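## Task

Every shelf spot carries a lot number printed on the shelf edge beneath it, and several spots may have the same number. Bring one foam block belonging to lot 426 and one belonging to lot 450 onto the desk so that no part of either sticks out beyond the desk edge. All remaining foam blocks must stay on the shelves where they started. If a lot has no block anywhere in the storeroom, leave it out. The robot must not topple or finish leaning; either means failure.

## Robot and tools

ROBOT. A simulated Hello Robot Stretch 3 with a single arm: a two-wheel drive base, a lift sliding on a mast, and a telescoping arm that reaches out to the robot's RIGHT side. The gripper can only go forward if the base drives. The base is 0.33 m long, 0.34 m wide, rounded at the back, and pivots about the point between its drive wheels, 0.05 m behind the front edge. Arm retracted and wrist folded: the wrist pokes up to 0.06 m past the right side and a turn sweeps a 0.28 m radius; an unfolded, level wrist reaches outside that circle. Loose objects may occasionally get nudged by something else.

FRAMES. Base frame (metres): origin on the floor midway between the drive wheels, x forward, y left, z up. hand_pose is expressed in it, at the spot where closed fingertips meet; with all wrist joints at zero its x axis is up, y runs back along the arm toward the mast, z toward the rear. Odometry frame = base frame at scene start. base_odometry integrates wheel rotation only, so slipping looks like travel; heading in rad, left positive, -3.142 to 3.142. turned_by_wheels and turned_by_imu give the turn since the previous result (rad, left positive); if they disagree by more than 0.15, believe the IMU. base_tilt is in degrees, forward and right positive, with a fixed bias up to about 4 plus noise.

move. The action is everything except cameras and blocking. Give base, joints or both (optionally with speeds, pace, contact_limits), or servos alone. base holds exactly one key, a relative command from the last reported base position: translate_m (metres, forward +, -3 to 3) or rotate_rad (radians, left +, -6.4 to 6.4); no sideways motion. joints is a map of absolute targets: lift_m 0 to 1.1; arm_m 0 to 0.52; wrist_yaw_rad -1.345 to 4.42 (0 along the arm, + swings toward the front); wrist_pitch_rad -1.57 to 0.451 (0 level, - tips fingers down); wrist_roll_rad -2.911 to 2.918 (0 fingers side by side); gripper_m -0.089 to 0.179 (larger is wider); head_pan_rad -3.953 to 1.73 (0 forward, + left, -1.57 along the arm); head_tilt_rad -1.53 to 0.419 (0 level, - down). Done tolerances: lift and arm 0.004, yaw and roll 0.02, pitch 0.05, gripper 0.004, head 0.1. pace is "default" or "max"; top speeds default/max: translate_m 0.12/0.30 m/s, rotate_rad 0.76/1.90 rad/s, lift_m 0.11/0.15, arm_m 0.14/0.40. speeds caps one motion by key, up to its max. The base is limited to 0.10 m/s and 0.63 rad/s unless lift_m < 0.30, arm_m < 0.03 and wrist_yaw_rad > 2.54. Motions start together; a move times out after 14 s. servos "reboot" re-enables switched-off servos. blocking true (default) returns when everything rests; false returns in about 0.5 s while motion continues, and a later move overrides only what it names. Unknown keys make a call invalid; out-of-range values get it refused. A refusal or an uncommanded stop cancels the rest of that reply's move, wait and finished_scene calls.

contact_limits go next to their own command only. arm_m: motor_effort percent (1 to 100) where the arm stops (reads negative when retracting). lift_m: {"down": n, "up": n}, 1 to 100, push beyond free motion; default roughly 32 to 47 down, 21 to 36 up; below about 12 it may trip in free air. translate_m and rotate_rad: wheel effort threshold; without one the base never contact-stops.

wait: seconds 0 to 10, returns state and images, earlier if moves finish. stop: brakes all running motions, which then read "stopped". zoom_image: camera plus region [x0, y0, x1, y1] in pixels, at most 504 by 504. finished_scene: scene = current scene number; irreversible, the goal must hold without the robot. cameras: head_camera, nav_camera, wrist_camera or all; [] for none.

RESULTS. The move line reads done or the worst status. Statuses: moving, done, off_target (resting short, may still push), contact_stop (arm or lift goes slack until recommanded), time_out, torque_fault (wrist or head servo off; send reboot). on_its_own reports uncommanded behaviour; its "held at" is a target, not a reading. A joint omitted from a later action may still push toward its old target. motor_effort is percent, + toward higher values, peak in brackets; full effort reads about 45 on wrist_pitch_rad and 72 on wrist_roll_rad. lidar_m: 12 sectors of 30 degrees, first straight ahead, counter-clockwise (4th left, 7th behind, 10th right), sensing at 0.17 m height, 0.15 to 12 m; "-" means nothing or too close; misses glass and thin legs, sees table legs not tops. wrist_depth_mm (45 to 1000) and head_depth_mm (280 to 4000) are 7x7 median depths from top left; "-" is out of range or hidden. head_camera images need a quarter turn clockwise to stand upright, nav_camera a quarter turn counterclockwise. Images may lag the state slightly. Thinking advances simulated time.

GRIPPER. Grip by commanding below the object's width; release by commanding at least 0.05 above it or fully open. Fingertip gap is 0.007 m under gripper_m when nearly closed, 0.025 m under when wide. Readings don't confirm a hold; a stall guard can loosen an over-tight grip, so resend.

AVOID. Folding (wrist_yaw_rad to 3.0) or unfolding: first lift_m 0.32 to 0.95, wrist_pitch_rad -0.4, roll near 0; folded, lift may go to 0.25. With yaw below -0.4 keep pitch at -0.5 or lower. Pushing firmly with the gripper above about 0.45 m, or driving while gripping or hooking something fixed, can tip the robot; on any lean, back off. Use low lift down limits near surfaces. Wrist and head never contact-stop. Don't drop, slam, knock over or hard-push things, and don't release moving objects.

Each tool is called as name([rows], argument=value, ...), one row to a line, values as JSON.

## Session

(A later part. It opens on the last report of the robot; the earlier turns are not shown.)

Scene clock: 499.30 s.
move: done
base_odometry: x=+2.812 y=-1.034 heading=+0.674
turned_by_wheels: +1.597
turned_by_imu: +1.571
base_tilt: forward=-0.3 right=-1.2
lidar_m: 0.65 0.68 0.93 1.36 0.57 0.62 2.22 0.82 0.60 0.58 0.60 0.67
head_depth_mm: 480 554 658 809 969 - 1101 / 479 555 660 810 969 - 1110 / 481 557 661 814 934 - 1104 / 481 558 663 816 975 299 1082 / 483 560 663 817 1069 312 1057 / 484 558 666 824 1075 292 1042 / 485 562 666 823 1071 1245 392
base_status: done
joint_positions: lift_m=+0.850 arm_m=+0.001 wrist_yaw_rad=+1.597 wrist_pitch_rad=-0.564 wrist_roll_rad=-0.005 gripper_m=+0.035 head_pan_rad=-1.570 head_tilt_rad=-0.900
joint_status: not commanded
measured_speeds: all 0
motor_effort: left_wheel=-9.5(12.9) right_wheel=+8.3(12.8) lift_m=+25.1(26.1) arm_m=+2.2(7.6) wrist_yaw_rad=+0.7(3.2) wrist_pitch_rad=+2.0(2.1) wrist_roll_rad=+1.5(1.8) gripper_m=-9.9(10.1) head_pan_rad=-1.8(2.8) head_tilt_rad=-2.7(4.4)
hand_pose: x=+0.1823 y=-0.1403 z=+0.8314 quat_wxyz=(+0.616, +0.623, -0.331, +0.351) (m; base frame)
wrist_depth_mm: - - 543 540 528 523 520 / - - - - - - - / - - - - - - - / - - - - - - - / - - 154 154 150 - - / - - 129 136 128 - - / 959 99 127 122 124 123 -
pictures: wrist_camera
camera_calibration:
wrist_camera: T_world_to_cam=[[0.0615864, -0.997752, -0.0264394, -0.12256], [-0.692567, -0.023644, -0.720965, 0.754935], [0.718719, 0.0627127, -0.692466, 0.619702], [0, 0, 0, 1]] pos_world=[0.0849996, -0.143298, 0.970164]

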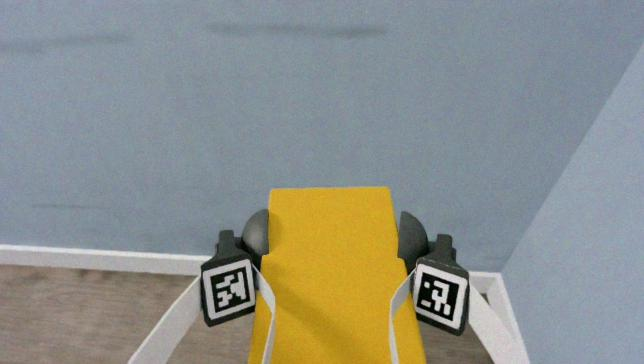

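move(base={"rotate_rad":-0.03}, cameras=[])

move(base={"translate_m":-1.2}, pace="max", cameras=[])

move(base={"translate_m":-0.53}, pace="max", cameras=[])

move(base={"rotate_rad":-1.597}, pace="max", cameras=["head_camera","nav_camera"])

Scene clock: 506.47 s.
move: done
base_odometry: x=+2.812 y=-1.034 heading=+0.644
turned_by_wheels: -0.030
turned_by_imu: -0.029
base_tilt: forward=-0.2 right=-1.1
lidar_m: 0.65 0.67 0.90 2.27 0.56 0.61 2.48 0.84 0.61 0.58 0.60 0.68
head_depth_mm: 484 561 667 824 987 - 1099 / 483 559 665 819 984 - 1110 / 482 558 663 819 945 - 1110 / 481 558 662 818 977 299 1083 / 482 557 660 816 1066 312 1058 / 481 556 661 812 1058 292 1044 / 481 556 659 812 1056 1247 391
base_status: done
joint_positions: lift_m=+0.850 arm_m=+0.001 wrist_yaw_rad=+1.597 wrist_pitch_rad=-0.564 wrist_roll_rad=-0.005 gripper_m=+0.035 head_pan_rad=-1.570 head_tilt_rad=-0.900
joint_status: not commanded
measured_speeds: all 0
motor_effort: left_wheel=+7.0(8.1) right_wheel=-9.0(10.4) lift_m=+25.5(26.4) arm_m=-8.5(9.1) wrist_yaw_rad=+1.8(2.8) wrist_pitch_rad=+2.1(2.2) wrist_roll_rad=+1.6(1.7) gripper_m=-9.7(10.1) head_pan_rad=-2.0(2.1) head_tilt_rad=-2.3(3.3)
hand_pose: x=+0.1823 y=-0.1403 z=+0.8314 quat_wxyz=(+0.616, +0.623, -0.331, +0.351) (m; base frame)
wrist_depth_mm: - - 544 533 537 530 527 / - - - - - - - / - - - - - - - / - - - - - - - / - - 154 154 150 - - / - - 129 137 128 - - / 948 99 128 122 124 123 -
pictures: none
No camera images: "cameras" was empty.

Scene clock: 519.43 s.
move: done
base_odometry: x=+1.853 y=-1.755 heading=+0.644
turned_by_wheels: +0.000
turned_by_imu: -0.001
base_tilt: forward=-0.2 right=-1.2
lidar_m: 1.84 0.60 0.56 1.36 1.94 1.64 1.90 0.88 0.63 0.61 0.63 0.84
head_depth_mm: 506 588 697 861 1032 - 1093 / 506 586 697 858 1017 - 1112 / 506 585 695 853 989 - 1103 / 506 584 693 858 1027 299 1082 / 504 584 692 851 1113 312 1057 / 504 583 693 852 1115 292 1043 / 504 582 690 849 1106 1247 391
base_status: done
joint_positions: lift_m=+0.850 arm_m=+0.001 wrist_yaw_rad=+1.597 wrist_pitch_rad=-0.564 wrist_roll_rad=-0.005 gripper_m=+0.035 head_pan_rad=-1.570 head_tilt_rad=-0.900
joint_status: not commanded
measured_speeds: all 0
motor_effort: left_wheel=-0.3(10.3) right_wheel=-10.4(14.9) lift_m=+27.9(28.7) arm_m=-3.6(13.0) wrist_yaw_rad=+1.5(3.8) wrist_pitch_rad=+2.1(2.2) wrist_roll_rad=+1.8(1.9) gripper_m=-9.5(10.2) head_pan_rad=-0.4(2.4) head_tilt_rad=-1.4(3.4)
hand_pose: x=+0.1823 y=-0.1403 z=+0.8314 quat_wxyz=(+0.616, +0.623, -0.331, +0.351) (m; base frame)
wrist_depth_mm: - - - - - - - / - - - - - - - / - - - - - - - / - - - - - - - / - - 155 154 157 - - / - - 129 136 128 - - / - 99 127 122 123 123 -
pictures: none
No camera images: "cameras" was empty.

Scene clock: 525.70 s.
move: done
base_odometry: x=+1.429 y=-2.073 heading=+0.644
turned_by_wheels: +0.000
turned_by_imu: +0.000
base_tilt: forward=-0.3 right=-1.2
lidar_m: 2.22 0.99 1.26 3.24 2.01 1.19 1.38 0.90 0.65 0.62 0.64 0.86
head_depth_mm: 517 598 713 876 1050 - 1099 / 516 596 711 875 1051 - 1112 / 516 596 707 877 1008 - 1107 / 516 596 708 871 1045 299 1083 / 514 595 706 868 1134 312 1060 / 514 596 705 868 1127 293 1038 / 514 595 704 866 1119 1246 391
base_status: done
joint_positions: lift_m=+0.850 arm_m=+0.001 wrist_yaw_rad=+1.597 wrist_pitch_rad=-0.564 wrist_roll_rad=-0.005 gripper_m=+0.035 head_pan_rad=-1.570 head_tilt_rad=-0.900
joint_status: not commanded
measured_speeds: all 0
motor_effort: left_wheel=-4.3(10.2) right_wheel=-6.4(14.4) lift_m=+28.8(29.7) arm_m=+1.1(3.9) wrist_yaw_rad=+1.6(3.3) wrist_pitch_rad=+2.0(2.1) wrist_roll_rad=+1.7(1.9) gripper_m=-9.8(10.2) head_pan_rad=-0.2(1.3) head_tilt_rad=-0.9(2.1)
hand_pose: x=+0.1823 y=-0.1403 z=+0.8314 quat_wxyz=(+0.616, +0.623, -0.331, +0.351) (m; base frame)
wrist_depth_mm: - - - - - - - / - - - - - - - / - - - - - - - / - - - - - - - / - - 155 154 157 - - / - - 129 136 128 - - / 966 99 127 122 124 123 -
pictures: none
No camera images: "cameras" was empty.

Scene clock: 529.17 s.
move: done
base_odometry: x=+1.429 y=-2.073 heading=-0.952
turned_by_wheels: -1.597
turned_by_imu: -1.571
base_tilt: forward=-0.3 right=-1.1
lidar_m: 0.62 0.64 0.85 2.15 1.10 1.24 3.15 1.63 1.20 1.38 0.91 0.65
head_depth_mm: 1199 1388 1636 1734 1528 - 1095 / 1197 1372 1645 1716 1549 - 1107 / 1193 1382 1632 1706 1506 - 1104 / 1191 1384 1630 1690 1430 298 1074 / 1187 1366 1625 1674 1425 312 1059 / 1185 1370 1621 1669 1414 293 1040 / 1185 1359 1614 1658 1403 1248 390
base_status: done
joint_positions: lift_m=+0.850 arm_m=+0.001 wrist_yaw_rad=+1.597 wrist_pitch_rad=-0.564 wrist_roll_rad=-0.005 gripper_m=+0.035 head_pan_rad=-1.570 head_tilt_rad=-0.900
joint_status: not commanded
measured_speeds: all 0
motor_effort: left_wheel=+7.9(11.9) right_wheel=-10.7(14.0) lift_m=+26.8(29.9) arm_m=-4.7(4.7) wrist_yaw_rad=+2.1(3.5) wrist_pitch_rad=+2.1(2.1) wrist_roll_rad=+1.7(1.8) gripper_m=-9.7(10.2) head_pan_rad=+0.2(1.0) head_tilt_rad=-0.5(1.6)
hand_pose: x=+0.1823 y=-0.1403 z=+0.8314 quat_wxyz=(+0.616, +0.623, -0.331, +0.351) (m; base frame)
wrist_depth_mm: - - - - - - - / - - - - - - - / - - - - - - - / - 785 - - - - - / - - 154 154 149 - - / - - 128 136 128 - - / 980 99 127 122 124 900 932
pictures: head_camera (sideways), nav_camera (sideways)
camera_calibration:
head_camera: T_world_to_cam=[[-0.0468092, 0.748926, -0.660999, 0.875286], [0.997485, -0.000205624, -0.0708708, 0.0857258], [-0.0532129, -0.662654, -0.747033, 0.927942], [0, 0, 0, 1]] pos_world=[0.00483975, -0.0406016, 1.27784]
nav_camera: T_world_to_cam=[[0.0175206, -0.766629, 0.641851, -0.7918], [-0.99979, -0.0202353, 0.00312216, 0.0521707], [0.0105945, -0.641771, -0.766823, 0.950973], [0, 0, 0, 1]] pos_world=[0.0559575, 0.00434516, 1.23728]

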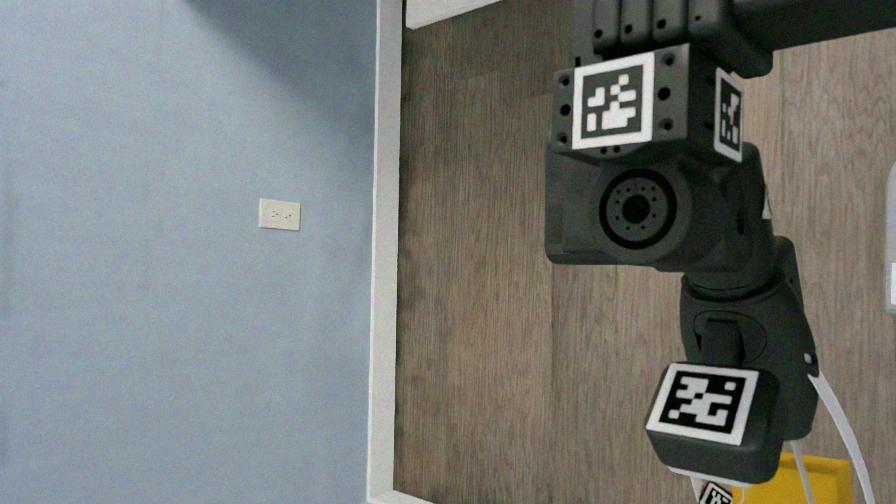

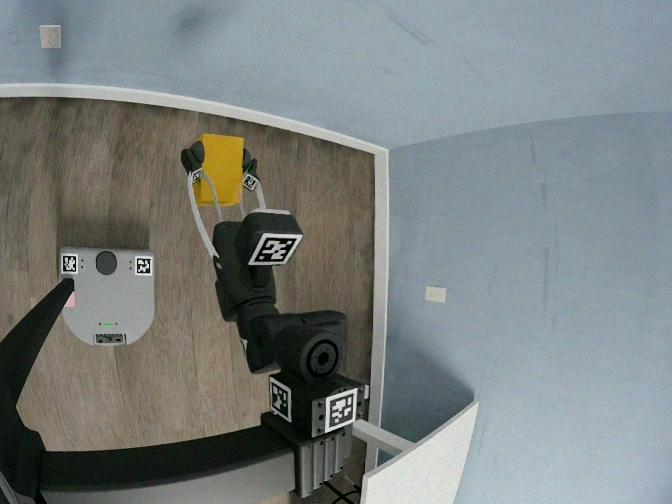

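move(base={"rotate_rad":0.03}, cameras=[])

move(base={"translate_m":-1.0}, joints={"lift_m":0.9}, pace="max", cameras=["head_camera","nav_camera"])

Scene clock: 541.27 s.
move: done
base_odometry: x=+1.429 y=-2.073 heading=-0.923
turned_by_wheels: +0.030
turned_by_imu: +0.029
base_tilt: forward=-0.2 right=-1.2
lidar_m: 0.62 0.64 0.87 2.36 1.13 1.28 3.49 1.97 1.20 1.38 0.88 0.64
head_depth_mm: 1190 1372 1632 1740 1536 - 1095 / 1185 1378 1627 1723 1562 - 1108 / 1190 1372 1621 1717 1512 - 1105 / 1189 1378 1633 1691 1439 298 1080 / 1192 1384 1650 1676 1429 312 1057 / 1186 1382 1627 1673 1421 293 1040 / 1195 1379 1629 1647 1403 1248 391
base_status: done
joint_positions: lift_m=+0.850 arm_m=+0.001 wrist_yaw_rad=+1.598 wrist_pitch_rad=-0.564 wrist_roll_rad=-0.005 gripper_m=+0.035 head_pan_rad=-1.570 head_tilt_rad=-0.900
joint_status: not commanded
measured_speeds: all 0
motor_effort: left_wheel=-7.9(8.5) right_wheel=+8.5(8.9) lift_m=+25.0(25.0) arm_m=-11.4(12.6) wrist_yaw_rad=+1.4(3.3) wrist_pitch_rad=+2.1(2.1) wrist_roll_rad=+1.4(1.7) gripper_m=-9.5(9.9) head_pan_rad=+0.1(0.6) head_tilt_rad=+0.1(0.6)
hand_pose: x=+0.1823 y=-0.1402 z=+0.8314 quat_wxyz=(+0.616, +0.623, -0.331, +0.351) (m; base frame)
wrist_depth_mm: - - - - - - - / - - - - - - - / - - - - - - - / - 802 - - - - - / - - 154 154 150 - - / - - 129 137 128 - - / 959 99 127 122 124 924 933
pictures: none
No camera images: "cameras" was empty.

Scene clock: 552.23 s.
move: done
base_odometry: x=+0.825 y=-1.276 heading=-0.923
turned_by_wheels: +0.000
turned_by_imu: -0.001
base_tilt: forward=-0.5 right=-1.3
lidar_m: 1.61 1.66 0.93 0.90 0.93 1.27 2.66 1.35 0.87 0.94 1.43 1.67
head_depth_mm: 1190 1218 939 832 - 1222 1118 / 1191 1203 928 826 - 1214 1110 / 1193 1187 922 1342 - 1202 1106 / 1193 1178 917 1565 1464 - 1101 / 1185 1165 907 1559 1428 - 1075 / 1201 1149 894 1551 1422 - 1069 / 1197 1320 890 1584 1439 - 1032
base_status: done
joint_positions: lift_m=+0.900 arm_m=+0.001 wrist_yaw_rad=+1.598 wrist_pitch_rad=-0.564 wrist_roll_rad=-0.005 gripper_m=+0.035 head_pan_rad=-1.570 head_tilt_rad=-0.900
joint_status: all done
measured_speeds: all 0
motor_effort: left_wheel=-4.2(12.1) right_wheel=-7.0(11.8) lift_m=+28.3(31.3) arm_m=+4.3(11.5) wrist_yaw_rad=+2.6(3.6) wrist_pitch_rad=+2.1(2.2) wrist_roll_rad=+1.7(2.0) gripper_m=-9.7(10.3) head_pan_rad=+1.4(1.8) head_tilt_rad=+1.8(2.1)
hand_pose: x=+0.1823 y=-0.1402 z=+0.8814 quat_wxyz=(+0.616, +0.623, -0.331, +0.351) (m; base frame)
wrist_depth_mm: - - - - - - - / - - - - - - - / - - - - - - - / - - - - - - - / - - 156 154 157 - - / - - 128 137 128 - - / - 99 128 122 124 967 975
pictures: head_camera (sideways), nav_camera (sideways)
camera_calibration:
head_camera: T_world_to_cam=[[-0.0468092, 0.748926, -0.660999, 0.875286], [0.997485, -0.000205624, -0.0708708, 0.0857258], [-0.0532129, -0.662654, -0.747033, 0.927942], [0, 0, 0, 1]] pos_world=[0.00483975, -0.0406016, 1.27784]
nav_camera: T_world_to_cam=[[0.0175206, -0.766629, 0.641851, -0.7918], [-0.99979, -0.0202353, 0.00312216, 0.0521707], [0.0105945, -0.641771, -0.766823, 0.950973], [0, 0, 0, 1]] pos_world=[0.0559575, 0.00434516, 1.23728]

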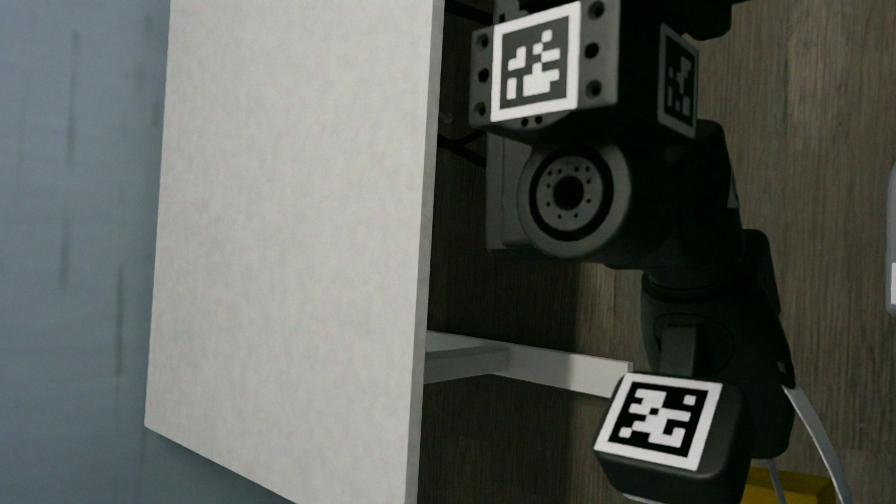

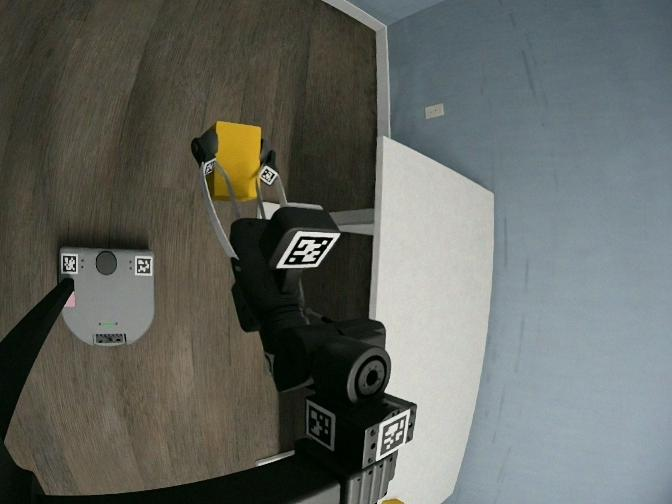

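move(joints={"wrist_yaw_rad":0.0}, cameras=[])

move(joints={"arm_m":0.41}, cameras=["head_camera","nav_camera","wrist_camera"])

Scene clock: 558.80 s.
move: done
base_odometry: x=+0.825 y=-1.276 heading=-0.923
turned_by_wheels: +0.000
turned_by_imu: +0.000
base_tilt: forward=-0.3 right=-1.1
lidar_m: 1.61 1.67 0.94 0.90 0.93 1.27 2.67 1.34 0.87 0.94 1.44 1.67
head_depth_mm: 1195 1218 936 832 - - 1099 / 1192 1200 931 825 - - 1091 / 1187 1193 925 793 - - 1089 / 1195 1173 915 484 310 - 1098 / 1192 1160 907 1547 1407 1236 1093 / 1196 1148 898 1547 1416 1231 1091 / 1197 1327 889 1576 1405 1220 1083
base_status: not commanded
joint_positions: lift_m=+0.900 arm_m=+0.001 wrist_yaw_rad=+0.003 wrist_pitch_rad=-0.564 wrist_roll_rad=-0.005 gripper_m=+0.035 head_pan_rad=-1.570 head_tilt_rad=-0.900
joint_status: all done
measured_speeds: all 0
motor_effort: left_wheel=-3.8(4.6) right_wheel=-6.1(7.9) lift_m=+28.8(29.3) arm_m=+11.3(11.7) wrist_yaw_rad=-2.4(6.2) wrist_pitch_rad=+2.1(2.2) wrist_roll_rad=+1.5(1.8) gripper_m=-9.3(10.2) head_pan_rad=+1.7(1.8) head_tilt_rad=+1.8(2.4)
hand_pose: x=-0.0209 y=-0.3493 z=+0.8814 quat_wxyz=(+0.681, +0.198, -0.677, -0.195) (m; base frame)
wrist_depth_mm: - - - - - - - / - - - - - - - / - - - - - - - / - - - 173 - - - / - - 155 154 154 - - / - - 128 136 127 - - / - 99 128 122 124 966 987
pictures: none
No camera images: "cameras" was empty.

Scene clock: 563.00 s.
move: done
base_odometry: x=+0.825 y=-1.276 heading=-0.923
turned_by_wheels: +0.000
turned_by_imu: +0.000
base_tilt: forward=-0.2 right=-1.2
lidar_m: 1.61 1.67 0.93 0.90 0.93 1.27 2.66 1.34 0.87 0.93 1.44 1.67
head_depth_mm: 1193 1129 292 - 1428 1260 1118 / 1149 389 873 1591 1446 1256 1117 / 492 481 922 1576 1439 1252 1107 / 1171 578 886 1577 1435 1245 1100 / 1195 1162 905 1559 1422 1241 1098 / 1195 1151 894 1546 1417 1230 1092 / 1194 1318 887 1582 1402 1226 1086
base_status: not commanded
joint_positions: lift_m=+0.900 arm_m=+0.410 wrist_yaw_rad=+0.003 wrist_pitch_rad=-0.564 wrist_roll_rad=-0.005 gripper_m=+0.035 head_pan_rad=-1.570 head_tilt_rad=-0.900
joint_status: all done
measured_speeds: all 0
motor_effort: left_wheel=-4.2(4.7) right_wheel=-6.9(7.6) lift_m=+28.5(29.1) arm_m=+11.9(14.5) wrist_yaw_rad=-2.9(4.6) wrist_pitch_rad=+2.1(2.2) wrist_roll_rad=+1.7(1.8) gripper_m=-9.4(10.1) head_pan_rad=+2.0(2.0) head_tilt_rad=+0.9(2.2)
hand_pose: x=-0.0210 y=-0.7587 z=+0.8814 quat_wxyz=(+0.681, +0.198, -0.677, -0.196) (m; base frame)
wrist_depth_mm: - - - - - - - / - - - - - - - / - - - - - - - / - - - - - - - / - - 154 154 150 - - / - - 129 136 128 - - / - 99 125 122 122 - -
pictures: head_camera (sideways), nav_camera (sideways), wrist_camera
camera_calibration:
head_camera: T_world_to_cam=[[-0.0468208, 0.748739, -0.661209, 0.875548], [0.997485, -0.000217412, -0.0708789, 0.0857357], [-0.0532136, -0.662865, -0.746846, 0.927694], [0, 0, 0, 1]] pos_world=[0.00483971, -0.0406027, 1.27784]
nav_camera: T_world_to_cam=[[0.0175217, -0.766399, 0.642125, -0.792079], [-0.99979, -0.0202351, 0.00313002, 0.0521613], [0.0105946, -0.642046, -0.766593, 0.950613], [0, 0, 0, 1]] pos_world=[0.0559575, 0.00434339, 1.23718]
wrist_camera: T_world_to_cam=[[-0.998926, -0.0381015, -0.0263839, -0.0199418], [-0.00739063, 0.692976, -0.720923, 1.19357], [0.0457517, -0.719954, -0.692513, 0.231357], [0, 0, 0, 1]] pos_world=[-0.0216841, -0.661309, 1.02016]

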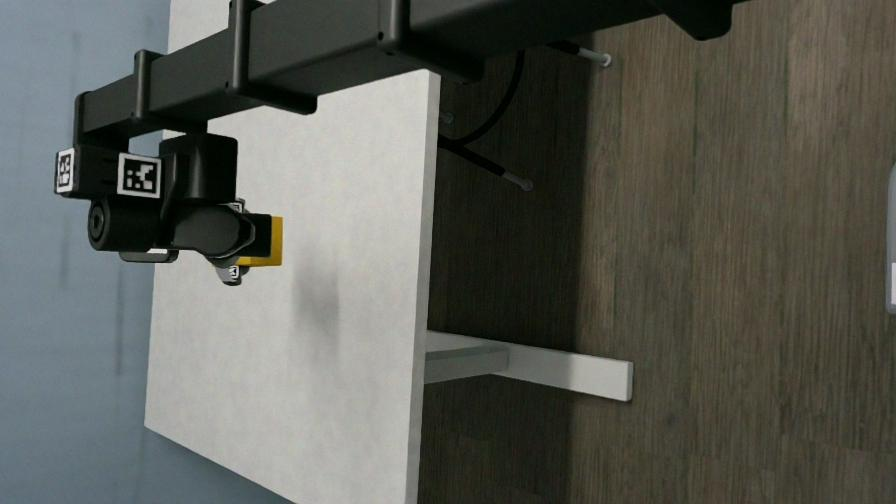

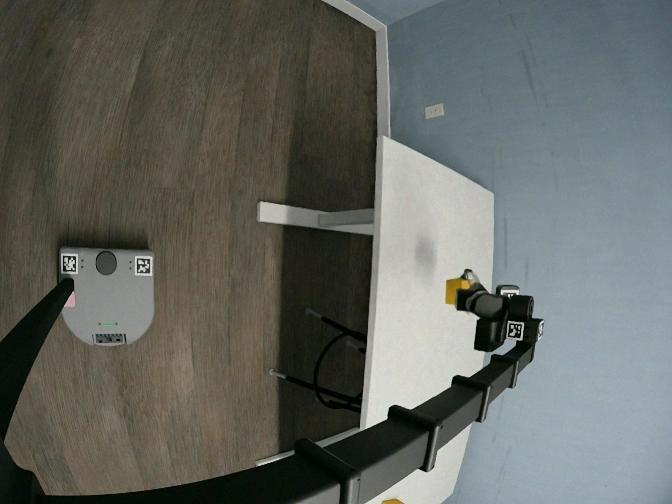

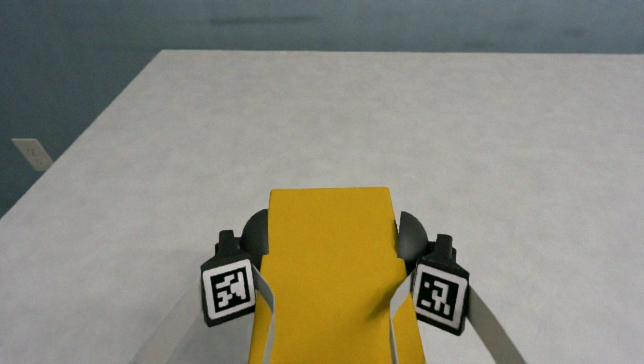

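move(joints={"lift_m":0.81}, cameras=[])

move(joints={"lift_m":0.758}, speeds={"lift_m":0.03}, contact_limits={"lift_m":{"down":13}}, cameras=["wrist_camera","head_camera"])

Scene clock: 575.57 s.
move: done
base_odometry: x=+0.825 y=-1.276 heading=-0.923
turned_by_wheels: +0.000
turned_by_imu: +0.000
base_tilt: forward=-0.2 right=-1.3
lidar_m: 1.61 1.67 0.93 0.90 0.93 1.27 2.67 1.35 0.87 0.94 1.44 1.67
head_depth_mm: 1193 1222 940 807 295 - - / 1191 1209 439 362 338 1252 1109 / 1199 541 560 1583 1437 1249 1107 / 1188 1177 798 1562 1436 1247 1100 / 1191 1160 908 1563 1423 1232 1093 / 1193 1142 895 1544 1414 1230 1088 / 1195 1330 890 1572 1413 1223 1081
base_status: not commanded
joint_positions: lift_m=+0.810 arm_m=+0.410 wrist_yaw_rad=+0.003 wrist_pitch_rad=-0.564 wrist_roll_rad=-0.005 gripper_m=+0.035 head_pan_rad=-1.570 head_tilt_rad=-0.900
joint_status: all done
measured_speeds: all 0
motor_effort: left_wheel=-4.4(4.7) right_wheel=-6.1(7.4) lift_m=+24.1(27.4) arm_m=+5.5(8.1) wrist_yaw_rad=-3.6(4.1) wrist_pitch_rad=+2.1(2.1) wrist_roll_rad=+1.7(1.8) gripper_m=-9.2(10.0) head_pan_rad=+2.1(2.5) head_tilt_rad=+0.5(1.5)
hand_pose: x=-0.0210 y=-0.7587 z=+0.7914 quat_wxyz=(+0.681, +0.198, -0.677, -0.196) (m; base frame)
wrist_depth_mm: - - - - - - - / - - - - - - - / - - - - - - - / - - - - - - - / - - 154 154 150 - - / - - 129 136 128 - - / - 99 124 122 122 - -
pictures: none
No camera images: "cameras" was empty.

Scene clock: 577.73 s.
move: done
base_odometry: x=+0.825 y=-1.276 heading=-0.923
turned_by_wheels: +0.000
turned_by_imu: +0.000
base_tilt: forward=-0.3 right=-1.3
lidar_m: 1.61 1.66 0.94 0.90 0.93 1.27 2.67 1.35 0.87 0.94 1.44 1.67
head_depth_mm: 1194 1219 941 1165 1261 301 - / 1188 1202 855 414 356 318 1071 / 1192 1191 582 1398 1446 1258 1111 / 1194 1177 615 1567 1432 1246 1099 / 1190 1167 907 1556 1428 1242 1087 / 1190 1152 899 1549 1417 1230 1093 / 1202 1323 890 1591 1415 1228 1086
base_status: not commanded
joint_positions: lift_m=+0.758 arm_m=+0.410 wrist_yaw_rad=+0.003 wrist_pitch_rad=-0.527 wrist_roll_rad=-0.005 gripper_m=+0.035 head_pan_rad=-1.570 head_tilt_rad=-0.900
joint_status: all done
measured_speeds: all 0
motor_effort: left_wheel=-3.6(4.8) right_wheel=-6.8(7.4) lift_m=+13.2(25.7) arm_m=+2.7(6.0) wrist_yaw_rad=-3.0(4.2) wrist_pitch_rad=-4.6(5.0) wrist_roll_rad=+1.7(1.9) gripper_m=-9.8(10.0) head_pan_rad=+2.1(2.6) head_tilt_rad=-0.7(1.1)
contact_limits: lift_m down 13 (down: maximum 72; up: maximum 65)
hand_pose: x=-0.0209 y=-0.7643 z=+0.7469 quat_wxyz=(+0.685, +0.186, -0.680, -0.183) (m; base frame)
wrist_depth_mm: - - - - - - - / - - - - - - - / - - - - - - - / - - - 165 - - - / - - 150 151 147 - - / - - 129 136 128 - - / - 100 120 115 117 105 -
pictures: head_camera (sideways), wrist_camera
camera_calibration:
head_camera: T_world_to_cam=[[-0.0468208, 0.748739, -0.661209, 0.875548], [0.997485, -0.000217412, -0.0708789, 0.0857357], [-0.0532136, -0.662865, -0.746846, 0.927694], [0, 0, 0, 1]] pos_world=[0.00483971, -0.0406027, 1.27784]
wrist_camera: T_world_to_cam=[[-0.998922, -0.0390397, -0.0251248, -0.0253425], [-0.00728698, 0.66632, -0.745631, 1.0986], [0.0458503, -0.744643, -0.665886, 0.095409], [0, 0, 0, 1]] pos_world=[-0.0216843, -0.66196, 0.882042]

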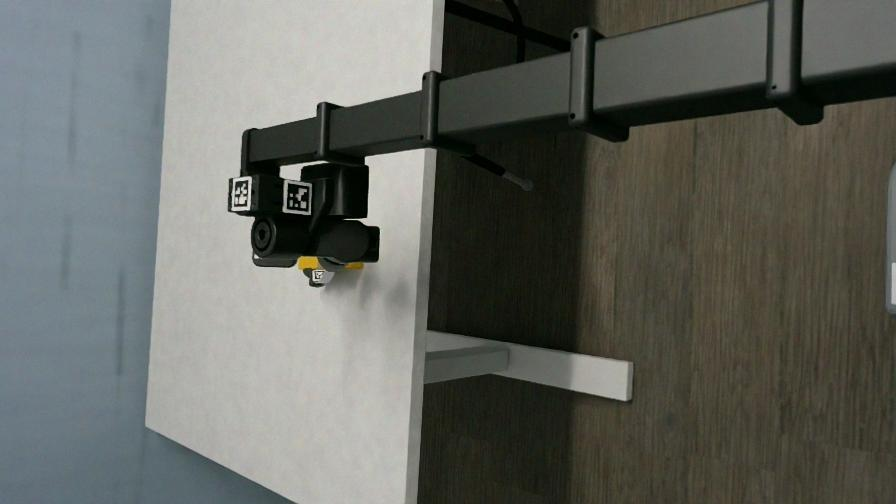

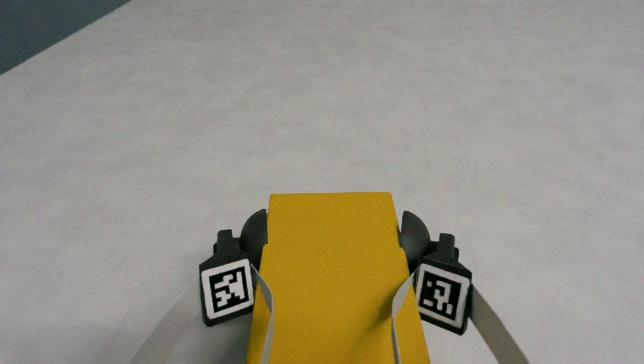

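move(joints={"lift_m":0.763}, cameras=[])

move(joints={"gripper_m":0.14}, cameras=[])

move(joints={"lift_m":0.9}, cameras=["wrist_camera"])

move(joints={"arm_m":0.0}, cameras=["nav_camera","head_camera"])

Scene clock: 584.50 s.
move: done
base_odometry: x=+0.825 y=-1.276 heading=-0.923
turned_by_wheels: +0.000
turned_by_imu: +0.000
base_tilt: forward=-0.3 right=-1.0
lidar_m: 1.61 1.66 0.94 0.90 0.93 1.27 2.67 1.35 0.87 0.94 1.43 1.67
head_depth_mm: 1189 1217 940 1135 1254 296 - / 1187 1203 851 411 353 320 1090 / 1186 1185 575 1394 1445 1248 1105 / 1194 1173 612 1581 1441 1237 1106 / 1195 1159 906 1563 1429 1237 1094 / 1195 1143 898 1548 1417 1234 1086 / 1196 1322 891 1568 1414 1224 1088
base_status: not commanded
joint_positions: lift_m=+0.763 arm_m=+0.410 wrist_yaw_rad=+0.003 wrist_pitch_rad=-0.538 wrist_roll_rad=-0.005 gripper_m=+0.035 head_pan_rad=-1.570 head_tilt_rad=-0.900
joint_status: all done
measured_speeds: all 0
motor_effort: left_wheel=-4.0(4.0) right_wheel=-6.9(7.6) lift_m=+27.3(27.5) arm_m=-1.8(2.4) wrist_yaw_rad=-2.7(3.7) wrist_pitch_rad=-2.8(4.6) wrist_roll_rad=+1.8(1.9) gripper_m=-9.7(10.0) head_pan_rad=+2.2(2.8) head_tilt_rad=-0.4(0.6)
hand_pose: x=-0.0209 y=-0.7627 z=+0.7498 quat_wxyz=(+0.684, +0.189, -0.679, -0.187) (m; base frame)
wrist_depth_mm: - - - - - - - / - - - - - - - / - - - - - - - / - - - 166 - - - / - - 150 152 147 - - / - - 129 137 127 - - / - 100 122 118 118 104 -
pictures: none
No camera images: "cameras" was empty.

Scene clock: 586.10 s.
move: done
base_odometry: x=+0.825 y=-1.276 heading=-0.923
turned_by_wheels: +0.000
turned_by_imu: +0.000
base_tilt: forward=-0.3 right=-1.3
lidar_m: 1.61 1.66 0.94 0.90 0.93 1.27 2.66 1.34 0.87 0.94 1.43 1.67
head_depth_mm: 1190 1211 939 1130 1251 296 - / 1183 1204 852 411 353 321 1088 / 1191 1193 576 1391 1451 1248 1104 / 1192 1179 611 1567 1438 1247 1104 / 1190 1161 902 1562 1423 1238 1095 / 1194 1151 899 1542 1406 1234 1091 / 1198 1318 890 1580 1409 1221 1083
base_status: not commanded
joint_positions: lift_m=+0.763 arm_m=+0.410 wrist_yaw_rad=+0.003 wrist_pitch_rad=-0.560 wrist_roll_rad=-0.005 gripper_m=+0.140 head_pan_rad=-1.570 head_tilt_rad=-0.900
joint_status: all done
measured_speeds: all 0
motor_effort: left_wheel=-3.8(4.4) right_wheel=-6.8(7.2) lift_m=+26.9(28.0) arm_m=-4.0(4.5) wrist_yaw_rad=-2.5(4.4) wrist_pitch_rad=+1.4(2.7) wrist_roll_rad=+1.7(1.8) gripper_m=+0.3(81.6) head_pan_rad=+2.7(2.7) head_tilt_rad=-0.8(1.1)
hand_pose: x=-0.0210 y=-0.7593 z=+0.7452 quat_wxyz=(+0.682, +0.197, -0.677, -0.194) (m; base frame)
wrist_depth_mm: - - - - - - - / - - - - - - - / - - - - - - - / - - - 164 - - - / - 147 - 145 145 142 - / - 124 - 131 128 120 - / - 120 115 113 114 - 112
pictures: none
No camera images: "cameras" was empty.

Scene clock: 588.17 s.
move: done
base_odometry: x=+0.825 y=-1.276 heading=-0.923
turned_by_wheels: +0.000
turned_by_imu: +0.000
base_tilt: forward=-0.4 right=-1.3
lidar_m: 1.61 1.67 0.93 0.90 0.93 1.27 2.67 1.35 0.87 0.94 1.43 1.67
head_depth_mm: 1194 1129 292 - 1426 1265 1116 / 1145 388 873 1583 1456 1254 1111 / 491 482 921 1569 1443 1251 1105 / 1171 577 842 1574 1432 1247 1103 / 1189 1162 910 1562 1427 1238 1098 / 1190 1150 898 1557 1410 1233 1087 / 1197 1319 890 1581 1408 1221 1085
base_status: not commanded
joint_positions: lift_m=+0.900 arm_m=+0.410 wrist_yaw_rad=+0.003 wrist_pitch_rad=-0.561 wrist_roll_rad=-0.005 gripper_m=+0.140 head_pan_rad=-1.570 head_tilt_rad=-0.900
joint_status: all done
measured_speeds: all 0
motor_effort: left_wheel=-4.2(4.4) right_wheel=-6.2(7.2) lift_m=+28.1(32.6) arm_m=-7.6(7.6) wrist_yaw_rad=-2.6(4.2) wrist_pitch_rad=+1.6(1.6) wrist_roll_rad=+1.6(1.8) gripper_m=+0.4(1.1) head_pan_rad=+2.2(3.0) head_tilt_rad=-0.4(1.8)
hand_pose: x=-0.0210 y=-0.7592 z=+0.8820 quat_wxyz=(+0.682, +0.197, -0.677, -0.195) (m; base frame)
wrist_depth_mm: - - - - - - - / - - - - - - - / - - - - - - - / - - - - - - - / - 147 - - - 142 - / - 124 - - - 120 - / - 120 - - - - 112
pictures: wrist_camera
camera_calibration:
wrist_camera: T_world_to_cam=[[-0.998931, -0.0380384, -0.0262733, -0.0200086], [-0.00728767, 0.690782, -0.723026, 1.19455], [0.0456519, -0.722062, -0.690321, 0.22786], [0, 0, 0, 1]] pos_world=[-0.021684, -0.661405, 1.02046]

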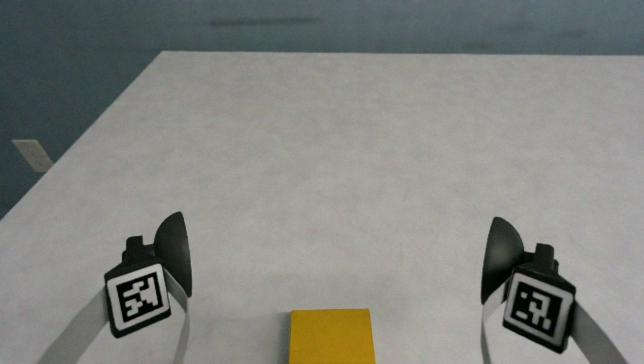

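Scene clock: 592.37 s.
move: done
base_odometry: x=+0.825 y=-1.276 heading=-0.923
turned_by_wheels: +0.000
turned_by_imu: +0.000
base_tilt: forward=-0.5 right=-1.2
lidar_m: 1.61 1.67 0.93 0.90 0.93 1.27 2.66 1.35 0.87 0.94 1.44 1.67
head_depth_mm: 1189 1218 942 834 - - 1099 / 1194 1203 934 825 - - 1090 / 1190 1187 926 795 - - 1087 / 1197 1170 868 787 313 - 1102 / 1194 1165 909 1408 1393 1233 1093 / 1199 1147 897 1558 1413 1237 1089 / 1199 1322 890 1571 1411 1227 1086
base_status: not commanded
joint_positions: lift_m=+0.900 arm_m=+0.001 wrist_yaw_rad=+0.003 wrist_pitch_rad=-0.561 wrist_roll_rad=-0.005 gripper_m=+0.140 head_pan_rad=-1.570 head_tilt_rad=-0.900
joint_status: all done
measured_speeds: all 0
motor_effort: left_wheel=-4.0(4.4) right_wheel=-6.4(7.5) lift_m=+26.8(27.9) arm_m=-11.8(14.3) wrist_yaw_rad=-4.2(4.5) wrist_pitch_rad=+1.6(1.7) wrist_roll_rad=+1.6(1.9) gripper_m=+0.6(1.2) head_pan_rad=+2.8(3.3) head_tilt_rad=-1.7(2.1)
hand_pose: x=-0.0210 y=-0.3497 z=+0.8820 quat_wxyz=(+0.682, +0.197, -0.677, -0.195) (m; base frame)
wrist_depth_mm: - - - - - - - / - - - - - - - / - - - - - - - / - - - - - - - / - - - - - 149 - / - 126 - - - 120 - / 105 989 981 - - 942 940
pictures: head_camera (sideways), nav_camera (sideways)
camera_calibration:
head_camera: T_world_to_cam=[[-0.0468208, 0.748739, -0.661209, 0.875548], [0.997485, -0.000217412, -0.0708789, 0.0857357], [-0.0532136, -0.662865, -0.746846, 0.927694], [0, 0, 0, 1]] pos_world=[0.00483971, -0.0406027, 1.27784]
nav_camera: T_world_to_cam=[[0.0175217, -0.766399, 0.642125, -0.792079], [-0.99979, -0.0202351, 0.00313002, 0.0521613], [0.0105946, -0.642046, -0.766593, 0.950613], [0, 0, 0, 1]] pos_world=[0.0559575, 0.00434339, 1.23718]

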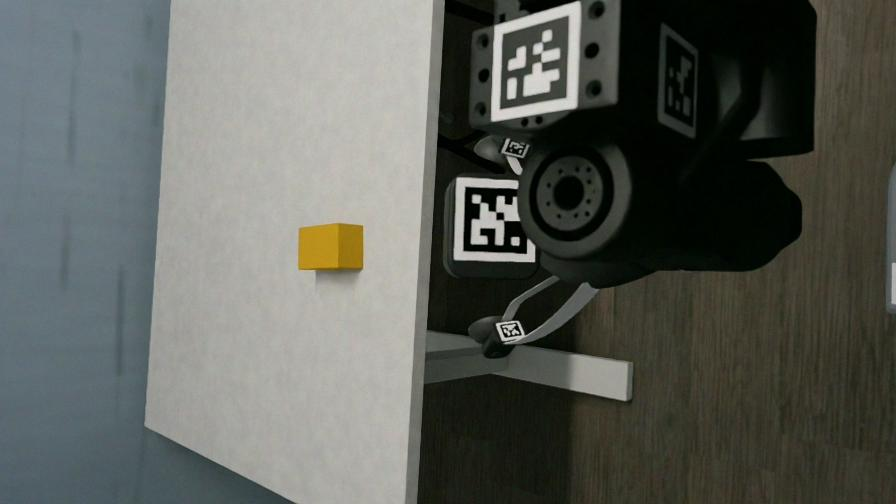

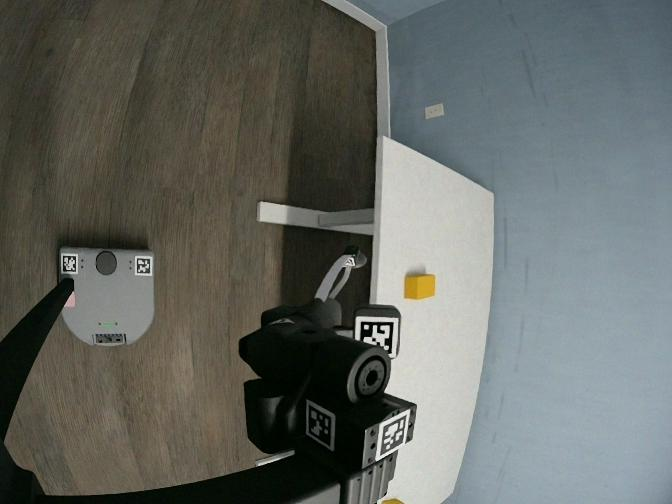

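Both blocks are on the desk.

finished_scene(scene=3)

The scene is finished: the task was done.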